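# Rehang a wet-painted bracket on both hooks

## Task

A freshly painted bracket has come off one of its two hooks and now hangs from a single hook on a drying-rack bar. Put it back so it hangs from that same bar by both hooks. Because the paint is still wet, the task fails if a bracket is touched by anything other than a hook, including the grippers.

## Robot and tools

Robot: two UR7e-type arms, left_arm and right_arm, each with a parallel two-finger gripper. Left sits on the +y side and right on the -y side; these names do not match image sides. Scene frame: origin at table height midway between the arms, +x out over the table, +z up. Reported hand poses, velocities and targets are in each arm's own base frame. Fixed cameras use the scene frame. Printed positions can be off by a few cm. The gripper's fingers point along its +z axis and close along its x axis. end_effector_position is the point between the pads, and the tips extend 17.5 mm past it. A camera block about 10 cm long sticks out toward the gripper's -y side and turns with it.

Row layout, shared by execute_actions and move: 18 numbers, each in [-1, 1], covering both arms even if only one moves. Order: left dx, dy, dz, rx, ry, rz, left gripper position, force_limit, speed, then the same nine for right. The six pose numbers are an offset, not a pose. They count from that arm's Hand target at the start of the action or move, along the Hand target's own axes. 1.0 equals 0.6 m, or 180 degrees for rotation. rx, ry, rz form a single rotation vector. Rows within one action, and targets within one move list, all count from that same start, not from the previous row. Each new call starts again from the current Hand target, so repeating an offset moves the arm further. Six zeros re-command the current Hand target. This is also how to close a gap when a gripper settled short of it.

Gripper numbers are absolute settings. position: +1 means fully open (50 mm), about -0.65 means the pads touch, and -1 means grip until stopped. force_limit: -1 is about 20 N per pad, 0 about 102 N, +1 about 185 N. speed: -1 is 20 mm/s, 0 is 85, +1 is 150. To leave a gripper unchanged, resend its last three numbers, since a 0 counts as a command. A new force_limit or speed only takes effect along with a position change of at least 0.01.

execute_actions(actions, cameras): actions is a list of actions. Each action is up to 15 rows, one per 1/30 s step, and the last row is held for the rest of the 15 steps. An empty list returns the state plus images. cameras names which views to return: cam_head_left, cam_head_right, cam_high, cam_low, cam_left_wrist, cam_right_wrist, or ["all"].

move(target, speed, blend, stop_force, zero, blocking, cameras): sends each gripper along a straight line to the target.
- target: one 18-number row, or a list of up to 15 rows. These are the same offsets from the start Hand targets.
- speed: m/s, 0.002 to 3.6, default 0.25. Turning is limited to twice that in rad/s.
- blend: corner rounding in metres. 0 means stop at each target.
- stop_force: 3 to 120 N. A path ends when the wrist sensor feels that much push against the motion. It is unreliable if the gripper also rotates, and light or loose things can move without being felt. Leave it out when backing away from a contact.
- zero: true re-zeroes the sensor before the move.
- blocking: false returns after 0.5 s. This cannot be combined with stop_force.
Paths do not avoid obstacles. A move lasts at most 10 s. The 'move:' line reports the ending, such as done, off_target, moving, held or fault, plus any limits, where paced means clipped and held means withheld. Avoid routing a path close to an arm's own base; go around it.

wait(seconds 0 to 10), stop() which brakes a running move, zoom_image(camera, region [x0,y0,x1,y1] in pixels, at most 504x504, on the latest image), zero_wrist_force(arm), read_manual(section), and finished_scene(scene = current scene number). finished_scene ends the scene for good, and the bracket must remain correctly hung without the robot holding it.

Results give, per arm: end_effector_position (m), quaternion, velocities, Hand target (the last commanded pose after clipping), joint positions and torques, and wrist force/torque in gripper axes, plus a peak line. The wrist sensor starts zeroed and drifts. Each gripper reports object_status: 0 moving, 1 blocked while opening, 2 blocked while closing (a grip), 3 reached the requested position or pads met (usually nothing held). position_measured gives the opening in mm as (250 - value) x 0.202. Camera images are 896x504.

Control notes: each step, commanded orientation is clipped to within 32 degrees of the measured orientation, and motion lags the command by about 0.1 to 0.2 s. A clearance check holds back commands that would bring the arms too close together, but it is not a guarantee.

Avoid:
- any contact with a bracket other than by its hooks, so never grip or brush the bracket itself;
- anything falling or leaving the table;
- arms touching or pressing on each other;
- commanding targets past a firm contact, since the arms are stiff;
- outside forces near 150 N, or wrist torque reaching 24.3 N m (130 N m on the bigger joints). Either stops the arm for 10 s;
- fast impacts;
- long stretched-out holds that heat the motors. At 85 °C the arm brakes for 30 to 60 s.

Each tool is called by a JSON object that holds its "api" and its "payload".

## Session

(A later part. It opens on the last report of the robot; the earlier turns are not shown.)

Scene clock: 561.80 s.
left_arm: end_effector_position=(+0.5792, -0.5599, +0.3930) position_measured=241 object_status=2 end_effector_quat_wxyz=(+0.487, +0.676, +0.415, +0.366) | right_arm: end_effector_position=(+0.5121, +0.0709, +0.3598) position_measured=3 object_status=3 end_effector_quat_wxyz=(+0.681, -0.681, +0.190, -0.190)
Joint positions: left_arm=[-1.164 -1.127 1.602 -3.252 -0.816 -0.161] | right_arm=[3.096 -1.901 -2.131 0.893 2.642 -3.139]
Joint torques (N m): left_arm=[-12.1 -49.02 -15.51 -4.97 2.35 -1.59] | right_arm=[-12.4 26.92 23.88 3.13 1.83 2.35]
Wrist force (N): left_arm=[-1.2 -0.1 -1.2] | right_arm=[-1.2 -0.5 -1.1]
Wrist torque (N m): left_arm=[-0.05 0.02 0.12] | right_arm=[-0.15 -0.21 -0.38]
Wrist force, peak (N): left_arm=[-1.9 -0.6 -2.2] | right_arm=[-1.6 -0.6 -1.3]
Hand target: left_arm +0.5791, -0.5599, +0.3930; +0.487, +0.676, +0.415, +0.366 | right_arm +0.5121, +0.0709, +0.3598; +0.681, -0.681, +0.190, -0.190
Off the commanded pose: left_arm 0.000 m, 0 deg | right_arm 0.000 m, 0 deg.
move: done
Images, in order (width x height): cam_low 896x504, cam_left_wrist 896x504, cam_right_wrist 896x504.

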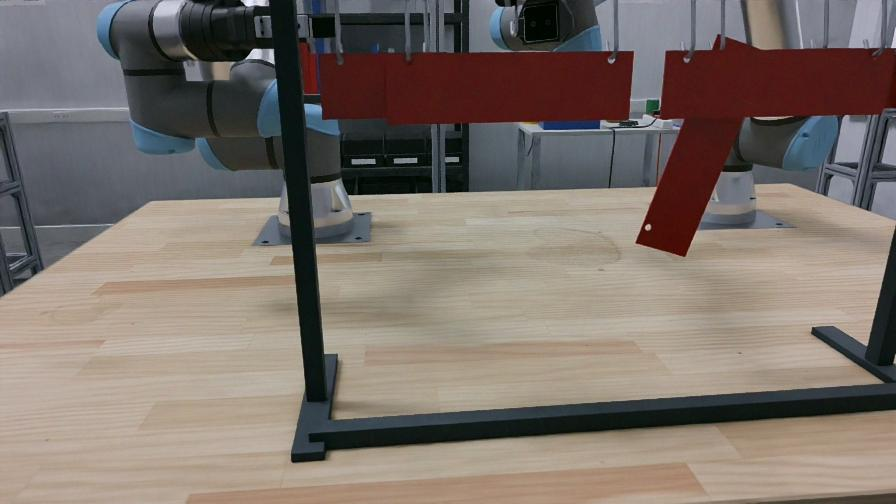

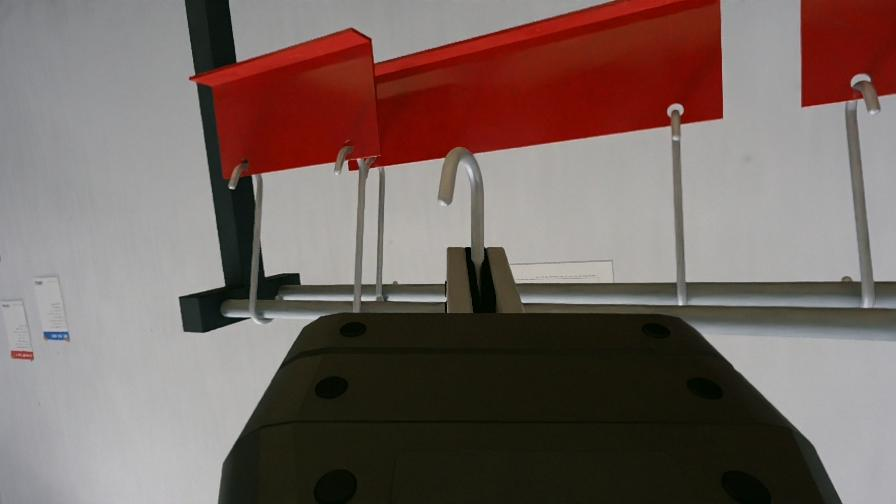

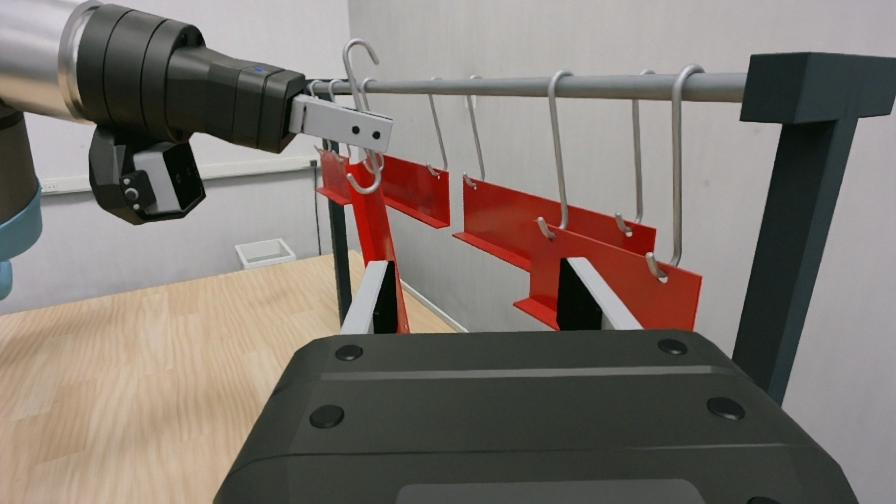

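{"api": "move", "payload": {"target": [0.1002,-0.4148,0.0567,0.0769,-0.0082,0.5207,-1,0.2,-0.7,0,0,0,0,0,0,1,1,1], "speed": 0.3, "cameras": ["cam_left_wrist","cam_right_wrist","cam_low"]}}

{"api": "zoom_image", "payload": {"camera": "cam_left_wrist", "region": [380, 60, 580, 310]}}

{"api": "zoom_image", "payload": {"camera": "cam_low", "region": [600, 150, 760, 290]}}

Scene clock: 616.20 s.
left_arm: end_effector_position=(+0.5818, -0.4715, +0.1504) position_measured=241 object_status=2 end_effector_quat_wxyz=(-0.005, +0.817, -0.177, +0.549) | right_arm: end_effector_position=(+0.5121, +0.0709, +0.3598) position_measured=3 object_status=3 end_effector_quat_wxyz=(+0.681, -0.681, +0.190, -0.190)
Joint positions: left_arm=[-1.126 -0.917 1.906 -3.511 -0.751 1.312] | right_arm=[3.096 -1.901 -2.131 0.893 2.642 -3.139]
Joint torques (N m): left_arm=[10.21 -30.4 -7.62 -5.16 2.81 1.67] | right_arm=[-12.54 27.01 24.69 3.21 1.84 2.39]
Wrist force (N): left_arm=[-0.5 0.9 0.9] | right_arm=[-1.3 -0.2 -1.0]
Wrist torque (N m): left_arm=[0.07 -0.09 -0.12] | right_arm=[-0.09 -0.19 -0.38]
Wrist force, peak (N): left_arm=[-1.7 0.4 -1.3] | right_arm=[-1.6 -0.3 -1.3]
Hand target: left_arm +0.5818, -0.4715, +0.1503; -0.005, +0.817, -0.178, +0.549 | right_arm +0.5121, +0.0709, +0.3598; +0.681, -0.681, +0.190, -0.190
Off the commanded pose: left_arm 0.000 m, 0 deg | right_arm 0.000 m, 0 deg.
move: done
Images, in order (width x height): cam_low 896x504, cam_left_wrist 896x504, cam_right_wrist 896x504.

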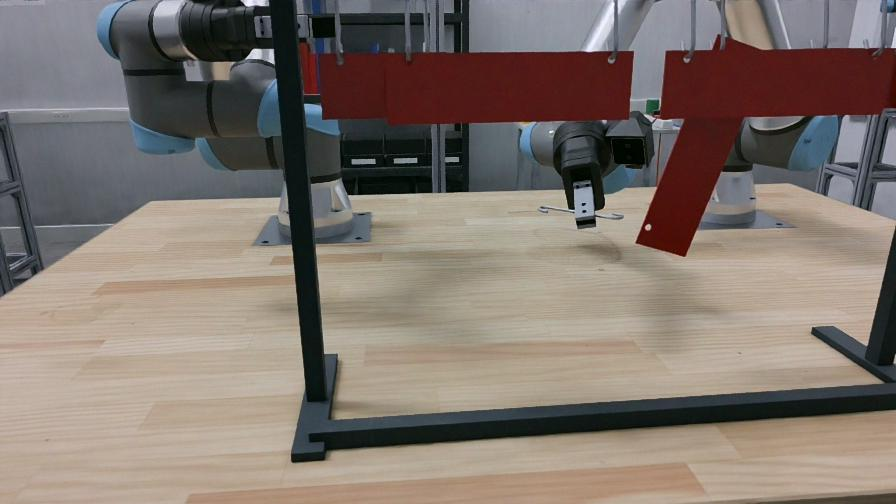

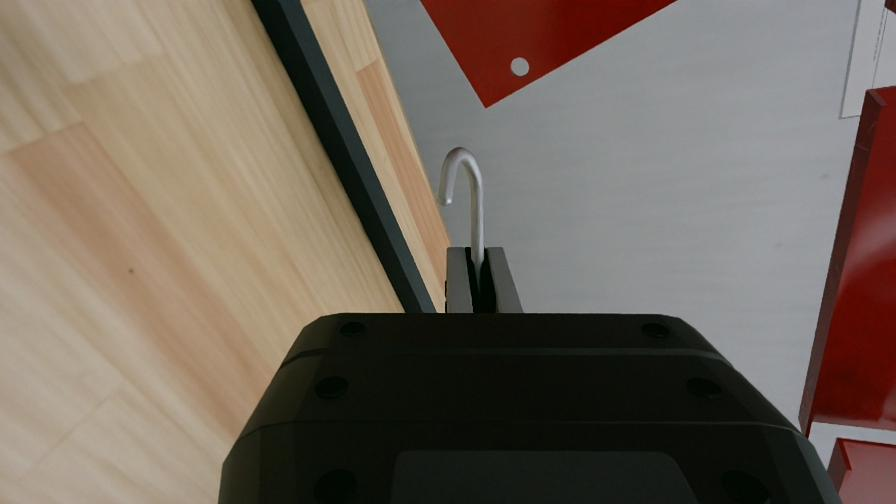

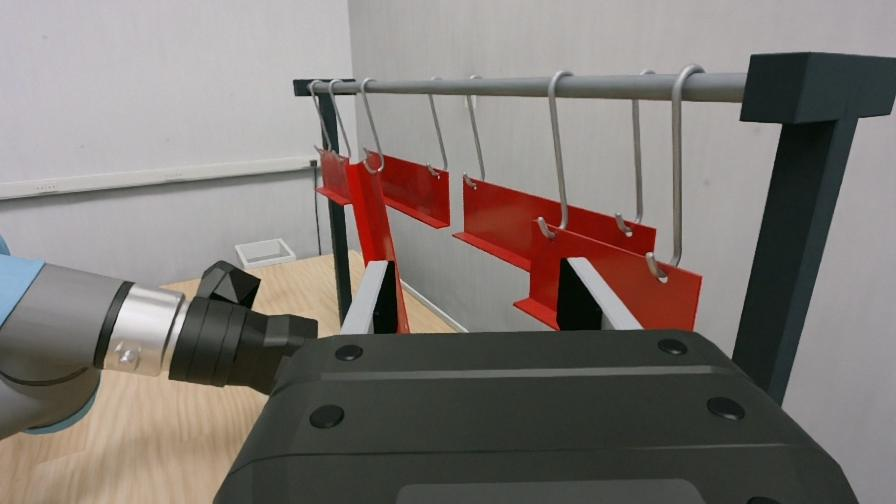

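Scaled by 2.016.

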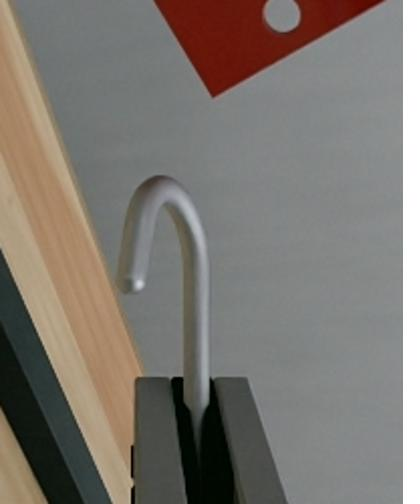

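Scaled by 3.150.

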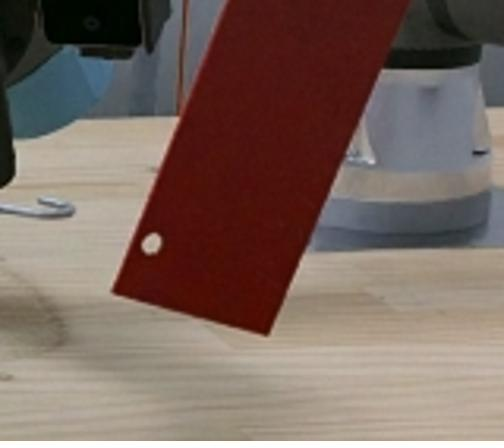

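{"api": "move", "payload": {"target": [0.0328,0.0012,0.0735,0,0,0,-1,0.2,-0.7,0,0,0,0,0,0,1,1,1], "speed": 0.12, "cameras": ["cam_left_wrist","cam_low"]}}

{"api": "zoom_image", "payload": {"camera": "cam_left_wrist", "region": [380, 0, 580, 250]}}

{"api": "zoom_image", "payload": {"camera": "cam_low", "region": [560, 170, 720, 280]}}

Scene clock: 641.63 s.
left_arm: end_effector_position=(+0.6277, -0.4862, +0.1503) position_measured=241 object_status=2 end_effector_quat_wxyz=(-0.005, +0.817, -0.178, +0.549) | right_arm: end_effector_position=(+0.5121, +0.0709, +0.3598) position_measured=3 object_status=3 end_effector_quat_wxyz=(+0.681, -0.681, +0.190, -0.190)
Joint positions: left_arm=[-1.065 -0.849 1.767 -3.475 -0.802 1.362] | right_arm=[3.096 -1.901 -2.131 0.893 2.642 -3.139]
Joint torques (N m): left_arm=[10.87 -34.05 -24.19 -1.61 -0.63 1.74] | right_arm=[-11.29 26.43 24.34 3.15 1.71 2.51]
Wrist force (N): left_arm=[-0.3 0.9 0.9] | right_arm=[-1.2 -0.4 -0.9]
Wrist torque (N m): left_arm=[0.03 -0.12 -0.12] | right_arm=[-0.13 -0.21 -0.38]
Wrist force, peak (N): left_arm=[0.2 0.8 1.6] | right_arm=[-1.5 -0.3 -1.3]
Hand target: left_arm +0.6278, -0.4862, +0.1503; -0.005, +0.817, -0.178, +0.549 | right_arm +0.5121, +0.0709, +0.3598; +0.681, -0.681, +0.190, -0.190
Off the commanded pose: left_arm 0.000 m, 0 deg | right_arm 0.000 m, 0 deg.
move: done
Images, in order (width x height): cam_low 896x504, cam_left_wrist 896x504.

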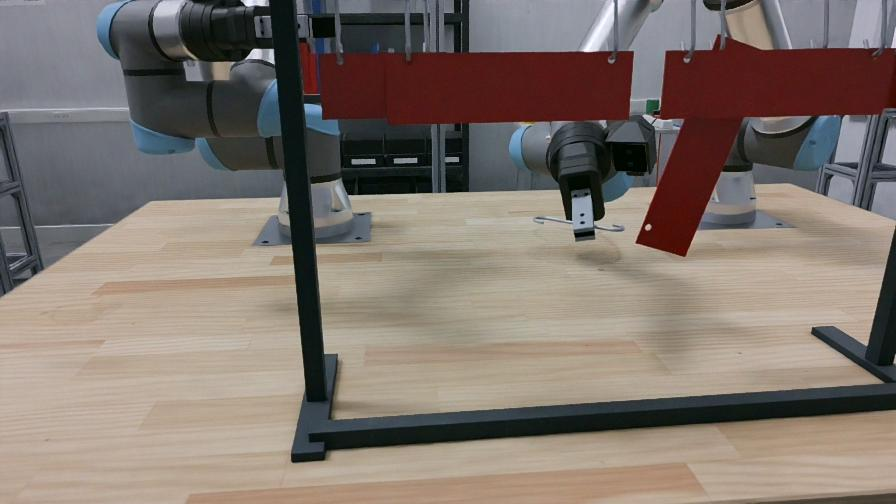

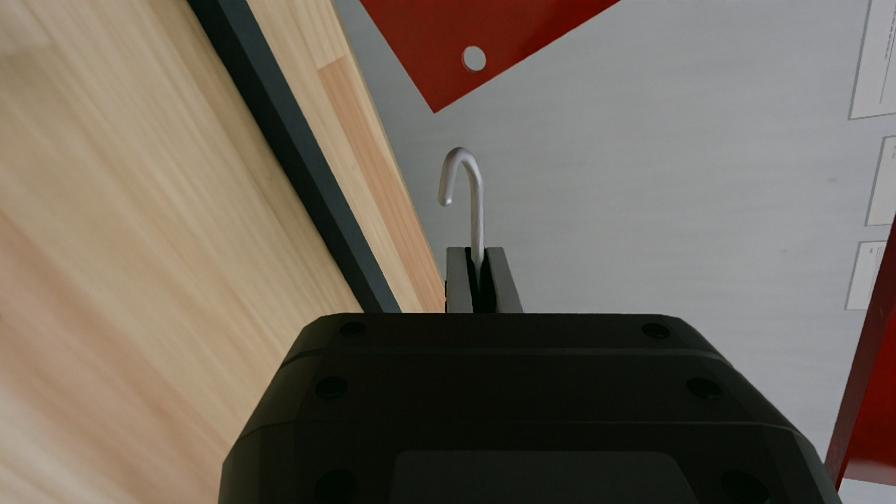

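Scaled by 2.016.

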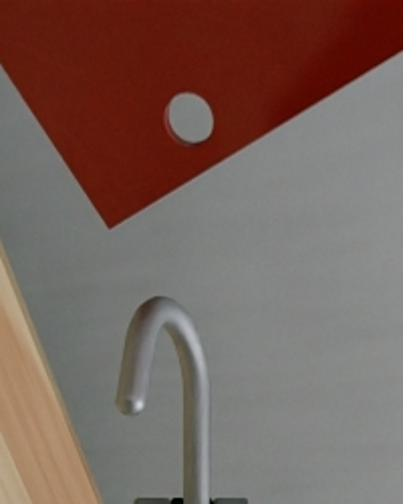

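Scaled by 3.150.

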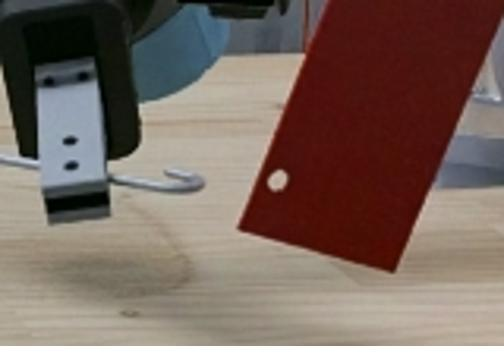

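{"api": "move", "payload": {"target": [0.0286,-0.0233,0.0514,0,0,0,-1,0.2,-0.7,0,0,0,0,0,0,1,1,1], "speed": 0.1, "cameras": ["cam_left_wrist","cam_low"]}}

{"api": "zoom_image", "payload": {"camera": "cam_left_wrist", "region": [340, 0, 540, 250]}}

{"api": "zoom_image", "payload": {"camera": "cam_low", "region": [580, 170, 720, 280]}}

Scene clock: 684.77 s.
left_arm: end_effector_position=(+0.6651, -0.4839, +0.1563) position_measured=241 object_status=2 end_effector_quat_wxyz=(-0.005, +0.817, -0.178, +0.549) | right_arm: end_effector_position=(+0.5121, +0.0709, +0.3598) position_measured=3 object_status=3 end_effector_quat_wxyz=(+0.681, -0.681, +0.190, -0.190)
Joint positions: left_arm=[-1.008 -0.816 1.679 -3.448 -0.85 1.404] | right_arm=[3.096 -1.901 -2.131 0.893 2.642 -3.139]
Joint torques (N m): left_arm=[10.58 -35.69 -25.36 -1.45 -0.74 1.79] | right_arm=[-12.22 26.8 24.3 3.12 1.7 2.45]
Wrist force (N): left_arm=[-0.3 0.9 0.9] | right_arm=[-1.2 -0.2 -1.3]
Wrist torque (N m): left_arm=[0.05 -0.12 -0.10] | right_arm=[-0.09 -0.20 -0.38]
Wrist force, peak (N): left_arm=[-0.3 1.3 1.0] | right_arm=[-1.3 -0.7 -1.3]
Hand target: left_arm +0.6652, -0.4840, +0.1563; -0.005, +0.817, -0.178, +0.549 | right_arm +0.5121, +0.0709, +0.3598; +0.681, -0.681, +0.190, -0.190
Off the commanded pose: left_arm 0.000 m, 0 deg | right_arm 0.000 m, 0 deg.
move: done
Images, in order (width x height): cam_low 896x504, cam_left_wrist 896x504.

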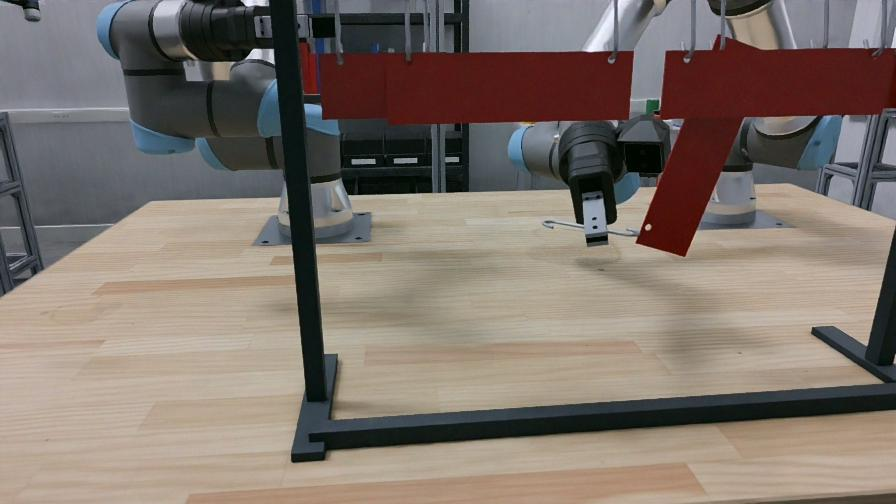

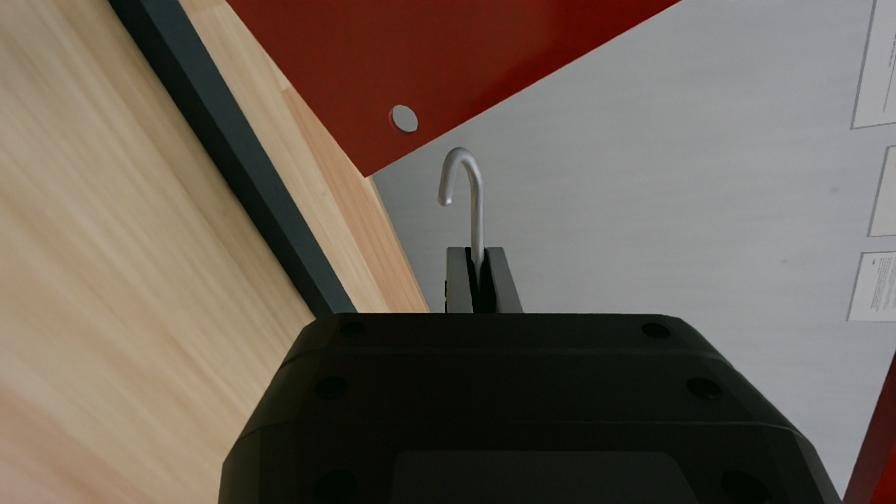

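Scaled by 2.016.

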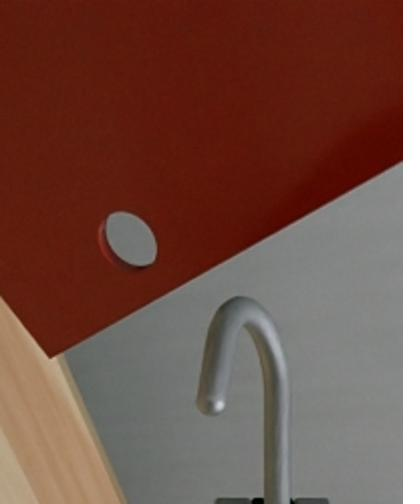

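Scaled by 3.600.

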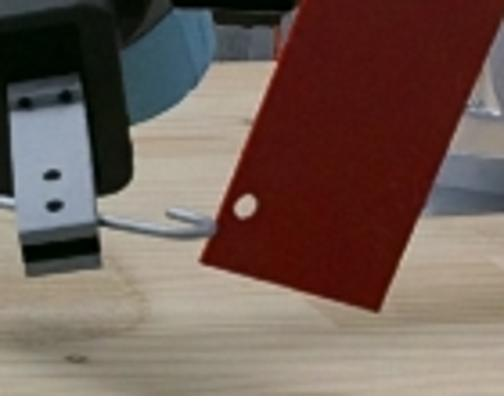

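{"api": "move", "payload": {"target": [-0.0129,-0.0435,-0.0069,0,0,0,-1,0.2,-0.7,0,0,0,0,0,0,1,1,1], "speed": 0.08, "cameras": ["cam_left_wrist","cam_low"]}}

{"api": "zoom_image", "payload": {"camera": "cam_left_wrist", "region": [380, 100, 540, 300]}}

{"api": "zoom_image", "payload": {"camera": "cam_low", "region": [610, 200, 690, 260]}}

Scene clock: 709.00 s.
left_arm: end_effector_position=(+0.6663, -0.4566, +0.1563) position_measured=241 object_status=2 end_effector_quat_wxyz=(-0.005, +0.817, -0.178, +0.549) | right_arm: end_effector_position=(+0.5121, +0.0709, +0.3598) position_measured=3 object_status=3 end_effector_quat_wxyz=(+0.681, -0.681, +0.190, -0.190)
Joint positions: left_arm=[-0.981 -0.842 1.736 -3.492 -0.873 1.423] | right_arm=[3.096 -1.901 -2.131 0.893 2.642 -3.139]
Joint torques (N m): left_arm=[11.26 -54.57 -10.56 -5.42 -0.78 1.87] | right_arm=[-11.38 26.85 24.74 2.99 1.82 2.59]
Wrist force (N): left_arm=[-0.3 1.0 1.0] | right_arm=[-1.3 -0.4 -1.2]
Wrist torque (N m): left_arm=[0.08 -0.12 -0.14] | right_arm=[-0.14 -0.18 -0.38]
Wrist force, peak (N): left_arm=[-0.3 1.6 1.2] | right_arm=[-1.5 -0.5 -1.3]
Hand target: left_arm +0.6663, -0.4564, +0.1563; -0.005, +0.817, -0.178, +0.549 | right_arm +0.5121, +0.0709, +0.3598; +0.681, -0.681, +0.190, -0.190
Off the commanded pose: left_arm 0.000 m, 0 deg | right_arm 0.000 m, 0 deg.
move: done
Images, in order (width x height): cam_low 896x504, cam_left_wrist 896x504.

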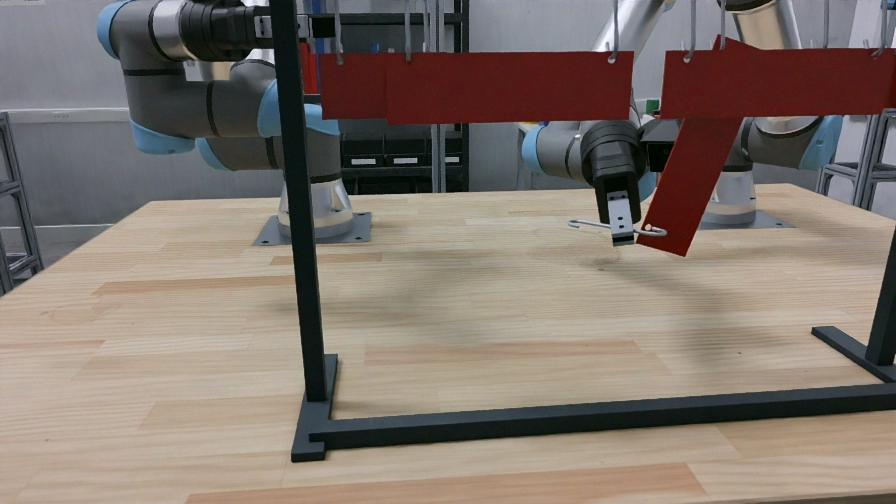

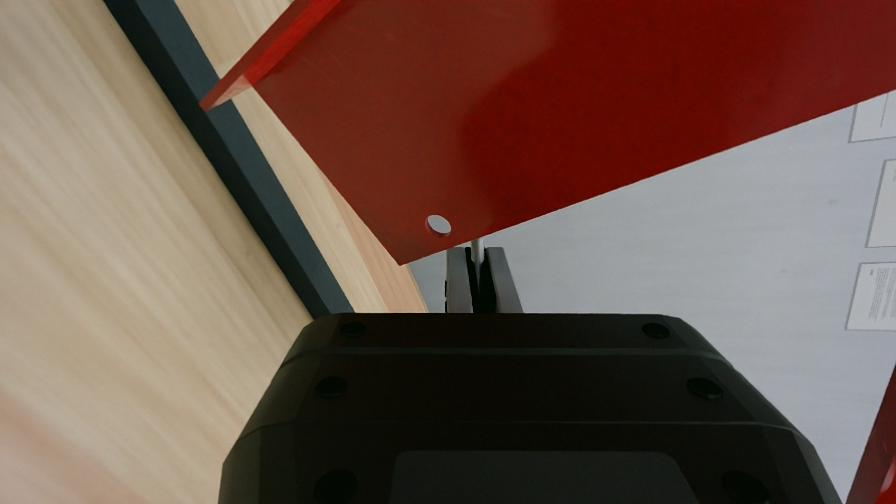

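Scaled by 2.520.

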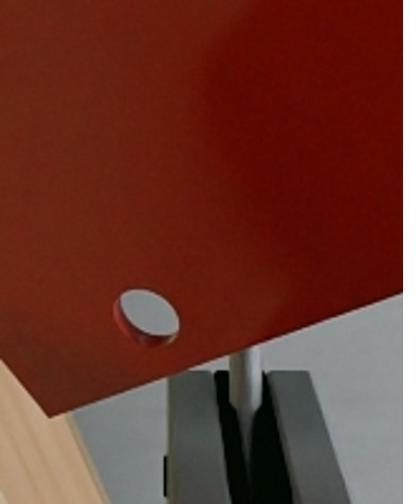

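Scaled by 6.300.

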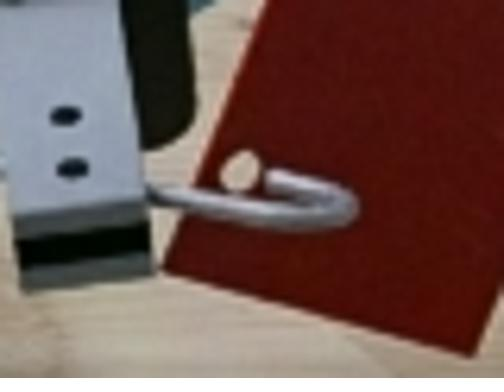

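{"api": "move", "payload": {"target": [-0.0025,0.0021,-0.0068,0,0,0,-1,0.2,-0.7,0,0,0,0,0,0,1,1,1], "speed": 0.04, "cameras": ["cam_left_wrist","cam_low"]}}

{"api": "zoom_image", "payload": {"camera": "cam_left_wrist", "region": [400, 170, 500, 280]}}

{"api": "zoom_image", "payload": {"camera": "cam_low", "region": [620, 205, 680, 250]}}

Scene clock: 728.07 s.
left_arm: end_effector_position=(+0.6620, -0.4564, +0.1563) position_measured=241 object_status=2 end_effector_quat_wxyz=(-0.005, +0.817, -0.178, +0.549) | right_arm: end_effector_position=(+0.5121, +0.0709, +0.3598) position_measured=3 object_status=3 end_effector_quat_wxyz=(+0.681, -0.681, +0.190, -0.190)
Joint positions: left_arm=[-0.987 -0.848 1.748 -3.495 -0.868 1.418] | right_arm=[3.096 -1.901 -2.131 0.893 2.642 -3.139]
Joint torques (N m): left_arm=[-11.19 -54.36 -10.19 -5.36 2.53 -1.5] | right_arm=[-12.47 27.58 24.1 3.05 1.63 2.6]
Wrist force (N): left_arm=[-0.3 0.9 1.1] | right_arm=[-1.2 -0.5 -1.1]
Wrist torque (N m): left_arm=[0.06 -0.11 -0.05] | right_arm=[-0.14 -0.20 -0.38]
Wrist force, peak (N): left_arm=[-0.5 1.0 1.1] | right_arm=[-1.4 -0.4 -1.4]
Hand target: left_arm +0.6618, -0.4564, +0.1563; -0.005, +0.817, -0.178, +0.549 | right_arm +0.5121, +0.0709, +0.3598; +0.681, -0.681, +0.190, -0.190
Off the commanded pose: left_arm 0.000 m, 0 deg | right_arm 0.000 m, 0 deg.
move: done
Images, in order (width x height): cam_low 896x504, cam_left_wrist 896x504.

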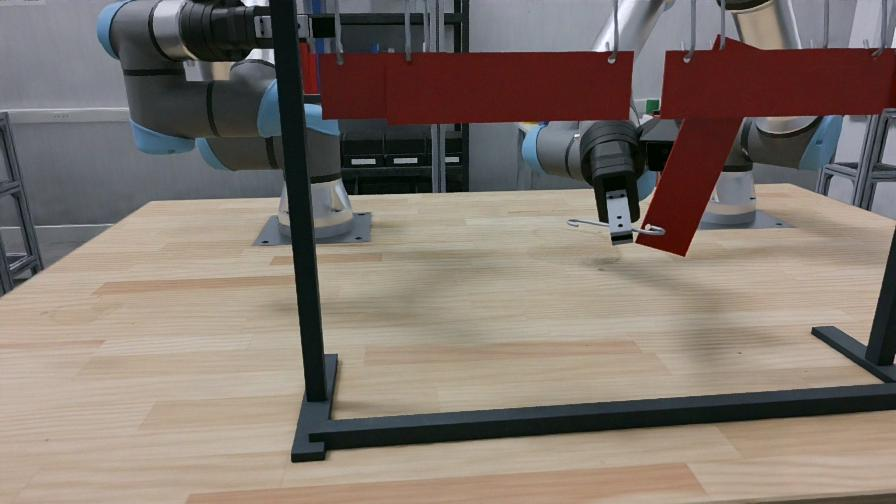

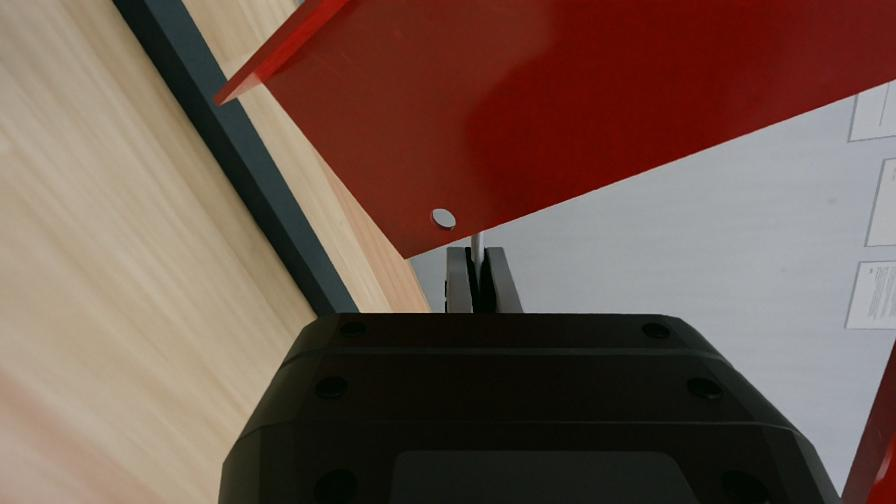

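Scaled by 4.582.

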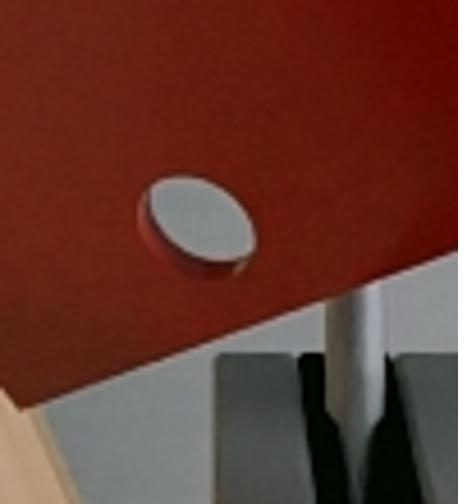

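Scaled by 8.400.

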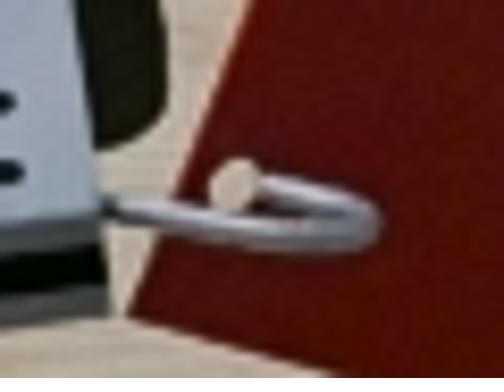

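{"api": "move", "payload": {"target": [[-0.0010,0.0002,0.0005,0,0,0,-1,0.2,-0.7,0,0,0,0,0,0,1,1,1],[-0.0009,0.0152,-0.0070,0,0,0,-1,0.2,-0.7,0,0,0,0,0,0,1,1,1]], "speed": 0.03, "cameras": ["cam_left_wrist","cam_low"]}}

{"api": "zoom_image", "payload": {"camera": "cam_left_wrist", "region": [400, 150, 500, 260]}}

{"api": "zoom_image", "payload": {"camera": "cam_low", "region": [620, 205, 680, 250]}}

Scene clock: 743.70 s.
left_arm: end_effector_position=(+0.6554, -0.4639, +0.1556) position_measured=241 object_status=2 end_effector_quat_wxyz=(-0.005, +0.817, -0.178, +0.549) | right_arm: end_effector_position=(+0.5121, +0.0709, +0.3598) position_measured=3 object_status=3 end_effector_quat_wxyz=(+0.681, -0.681, +0.190, -0.190)
Joint positions: left_arm=[-1.004 -0.847 1.748 -3.489 -0.854 1.407] | right_arm=[3.096 -1.901 -2.131 0.893 2.642 -3.139]
Joint torques (N m): left_arm=[-11.64 -54.16 -10.27 -1.56 2.58 -1.51] | right_arm=[-11.12 27.76 23.99 3.12 1.87 2.45]
Wrist force (N): left_arm=[-0.4 0.7 0.9] | right_arm=[-1.3 -0.4 -1.1]
Wrist torque (N m): left_arm=[0.03 -0.11 -0.04] | right_arm=[-0.13 -0.18 -0.38]
Wrist force, peak (N): left_arm=[-0.2 0.9 1.3] | right_arm=[-1.3 -0.4 -1.5]
Hand target: left_arm +0.6553, -0.4640, +0.1556; -0.005, +0.817, -0.178, +0.549 | right_arm +0.5121, +0.0709, +0.3598; +0.681, -0.681, +0.190, -0.190
Off the commanded pose: left_arm 0.000 m, 0 deg | right_arm 0.000 m, 0 deg.
move: done
Images, in order (width x height): cam_low 896x504, cam_left_wrist 896x504.

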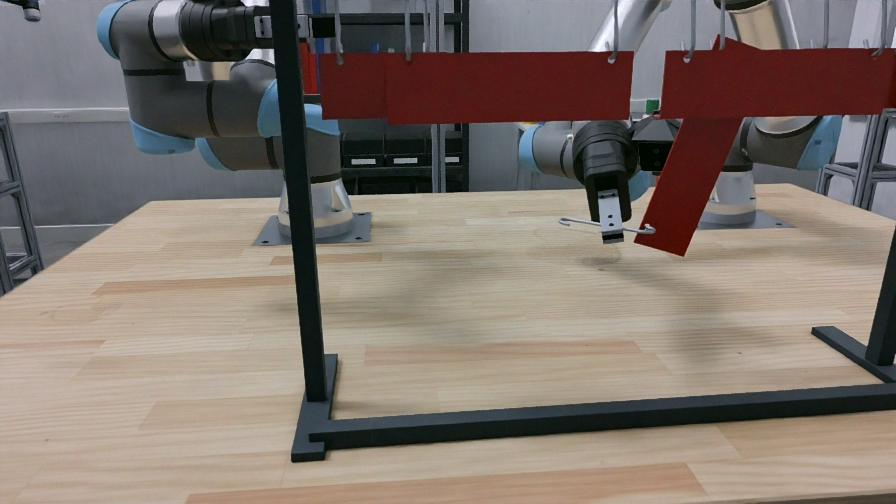

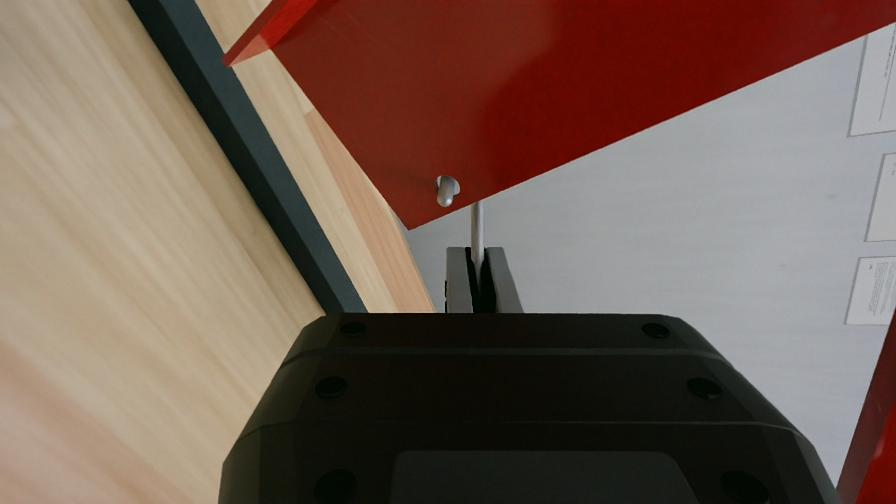

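Scaled by 4.582.

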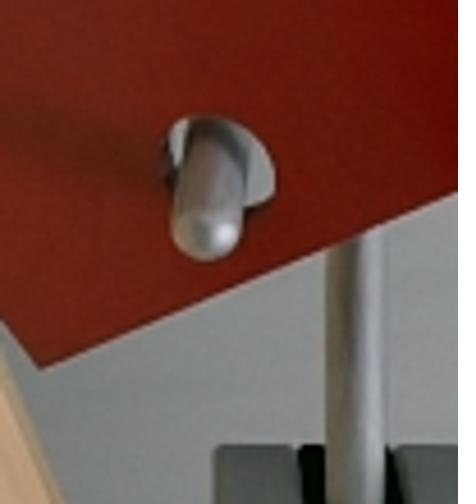

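Scaled by 8.400.

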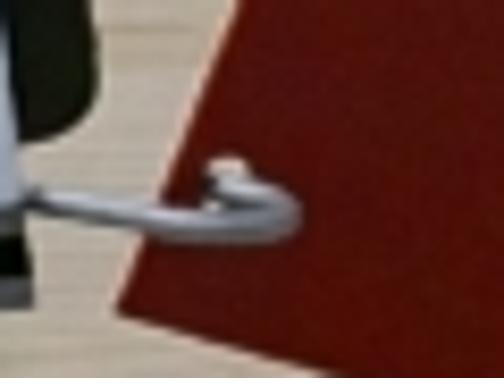

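{"api": "move", "payload": {"target": [[-0.0006,0.0066,-0.0048,0,0,0,-1,0.2,-0.7,0,0,0,0,0,0,1,1,1],[-0.0023,0.0101,-0.0104,0,0,0,-1,0.2,-0.7,0,0,0,0,0,0,1,1,1],[-0.0005,0.0125,-0.0098,0,0,0,-1,0.2,-0.7,0,0,0,0,0,0,1,1,1]], "speed": 0.03, "blend": 0.001, "cameras": ["cam_left_wrist","cam_low"]}}

{"api": "zoom_image", "payload": {"camera": "cam_left_wrist", "region": [400, 100, 520, 260]}}

{"api": "zoom_image", "payload": {"camera": "cam_low", "region": [620, 205, 680, 250]}}

Scene clock: 803.97 s.
left_arm: end_effector_position=(+0.6478, -0.4697, +0.1561) position_measured=241 object_status=2 end_effector_quat_wxyz=(-0.005, +0.817, -0.178, +0.549) | right_arm: end_effector_position=(+0.5121, +0.0709, +0.3598) position_measured=3 object_status=3 end_effector_quat_wxyz=(+0.681, -0.681, +0.190, -0.190)
Joint positions: left_arm=[-1.02 -0.852 1.755 -3.482 -0.84 1.395] | right_arm=[3.096 -1.901 -2.131 0.893 2.642 -3.139]
Joint torques (N m): left_arm=[-12.11 -53.01 -25.16 -1.47 2.6 -1.59] | right_arm=[-10.36 27.8 24.4 3.02 1.86 2.68]
Wrist force (N): left_arm=[-0.2 0.7 0.9] | right_arm=[-1.3 -0.4 -1.1]
Wrist torque (N m): left_arm=[0.03 -0.13 -0.03] | right_arm=[-0.12 -0.19 -0.38]
Wrist force, peak (N): left_arm=[-0.5 0.9 1.1] | right_arm=[-1.4 -0.6 -1.3]
Hand target: left_arm +0.6477, -0.4698, +0.1562; -0.005, +0.817, -0.178, +0.549 | right_arm +0.5121, +0.0709, +0.3598; +0.681, -0.681, +0.190, -0.190
Off the commanded pose: left_arm 0.000 m, 0 deg | right_arm 0.000 m, 0 deg.
move: done; blend cut to 0.0009 m at target 2
Images, in order (width x height): cam_low 896x504, cam_left_wrist 896x504.

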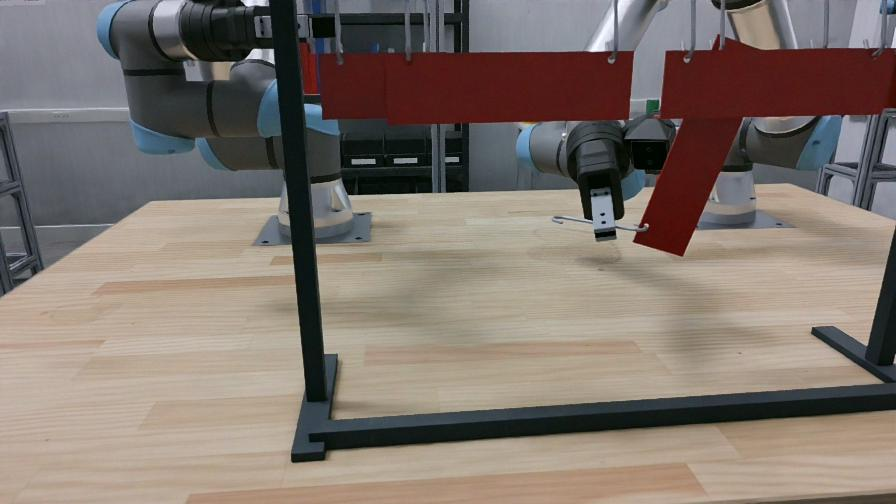

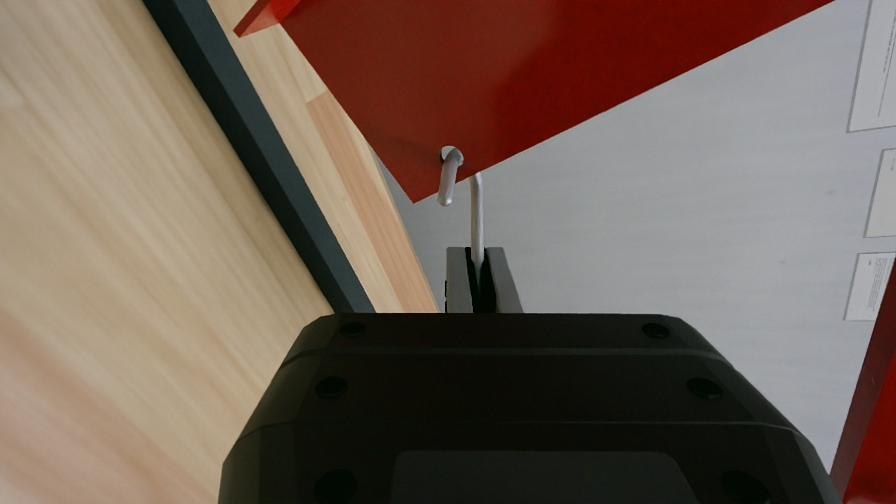

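Scaled by 3.150.

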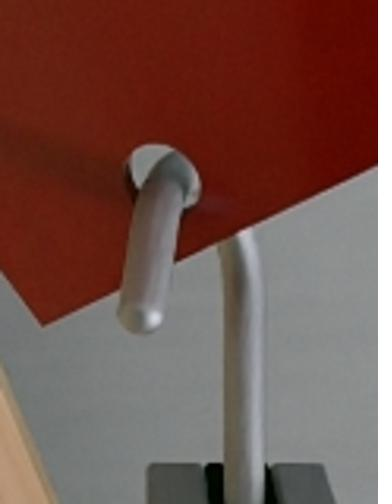

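Scaled by 8.400.

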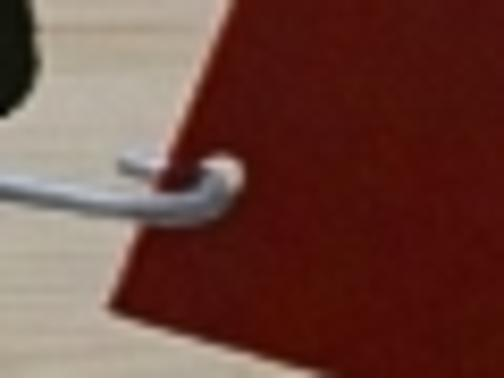

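{"api": "move", "payload": {"target": [[0.02897,0.02286,-0.00207,-0.01574,0.01704,-0.0443,-1,0.2,-0.7,0,0,0,0,0,0,1,1,1],[0.06429,0.04707,-0.00624,-0.03147,0.03408,-0.0886,-1,0.2,-0.7,0,0,0,0,0,0,1,1,1],[0.11413,0.07253,-0.01585,-0.05158,0.05585,-0.14521,-1,0.2,-0.7,0,0,0,0,0,0,1,1,1],[0.16617,0.08934,-0.02994,-0.07168,0.07763,-0.20181,-1,0.2,-0.7,0,0,0,0,0,0,1,1,1]], "speed": 0.12, "blend": 0.003, "cameras": ["cam_left_wrist","cam_right_wrist","cam_low"]}}

{"api": "zoom_image", "payload": {"camera": "cam_left_wrist", "region": [400, 100, 520, 260]}}

{"api": "zoom_image", "payload": {"camera": "cam_low", "region": [500, 60, 680, 200]}}

Scene clock: 828.07 s.
left_arm: end_effector_position=(+0.6496, -0.5461, +0.2417) position_measured=241 object_status=2 end_effector_quat_wxyz=(+0.277, +0.755, +0.026, +0.594) | right_arm: end_effector_position=(+0.5121, +0.0709, +0.3598) position_measured=3 object_status=3 end_effector_quat_wxyz=(+0.681, -0.681, +0.190, -0.190)
Joint positions: left_arm=[-1.044 -0.78 1.579 -3.765 -0.937 0.995] | right_arm=[3.096 -1.901 -2.131 0.893 2.642 -3.139]
Joint torques (N m): left_arm=[-12.49 -37.87 -25.52 -4.8 -1.4 -1.57] | right_arm=[-11.63 27.88 24.49 2.97 1.67 2.47]
Wrist force (N): left_arm=[-1.4 0.8 0.6] | right_arm=[-1.2 -0.3 -1.1]
Wrist torque (N m): left_arm=[0.13 -0.09 0.12] | right_arm=[-0.11 -0.21 -0.38]
Wrist force, peak (N): left_arm=[-1.7 0.9 1.2] | right_arm=[-1.3 -0.4 -1.7]
Hand target: left_arm +0.6496, -0.5461, +0.2417; +0.277, +0.755, +0.026, +0.594 | right_arm +0.5121, +0.0709, +0.3598; +0.681, -0.681, +0.190, -0.190
Off the commanded pose: left_arm 0.000 m, 0 deg | right_arm 0.000 m, 0 deg.
move: done
Images, in order (width x height): cam_low 896x504, cam_left_wrist 896x504, cam_right_wrist 896x504.

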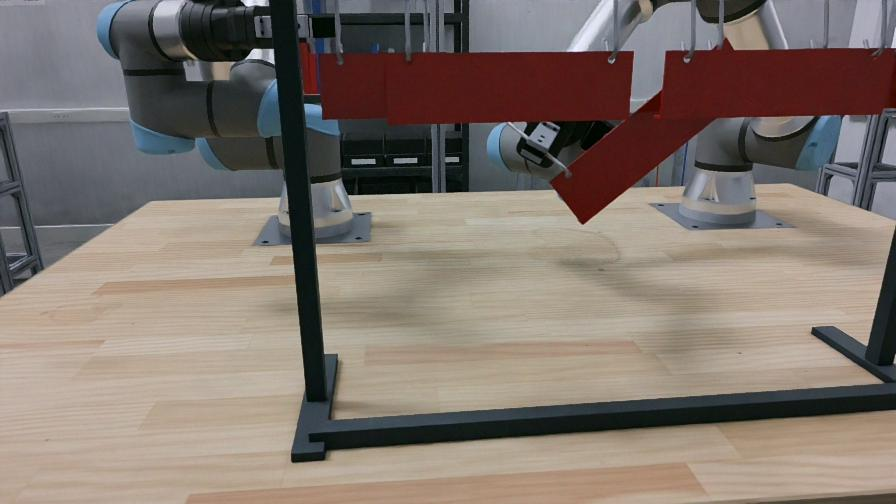

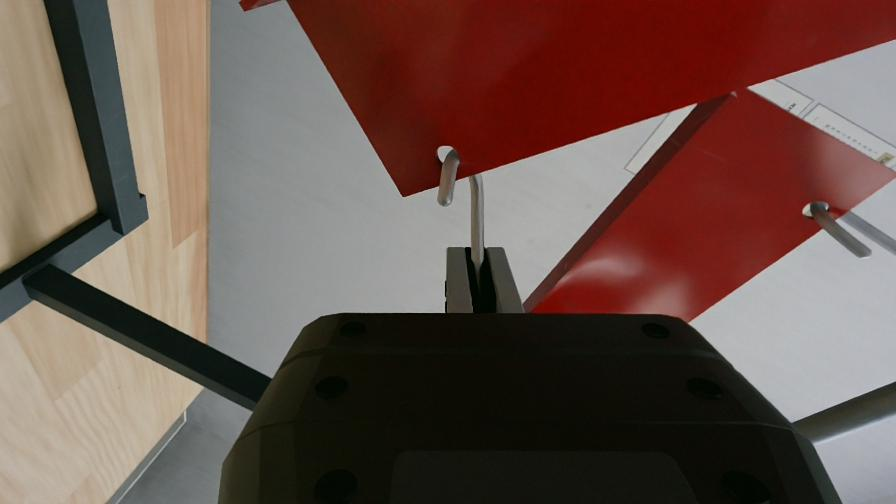

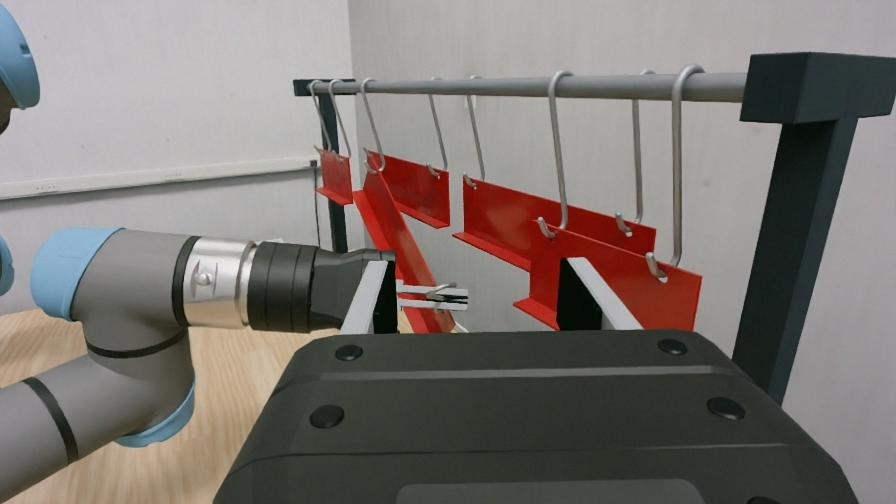

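Scaled by 3.150.

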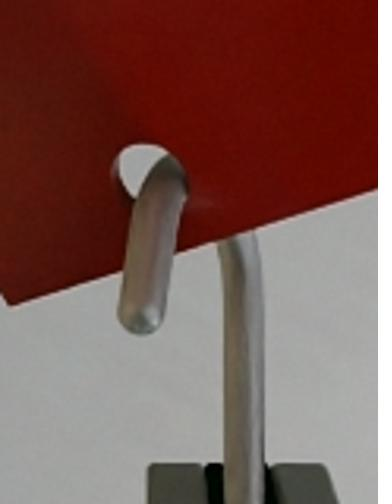

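Scaled by 2.800.

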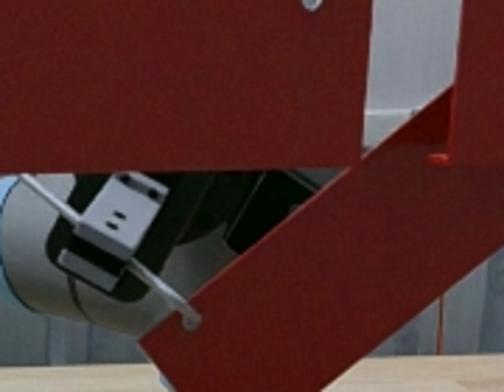

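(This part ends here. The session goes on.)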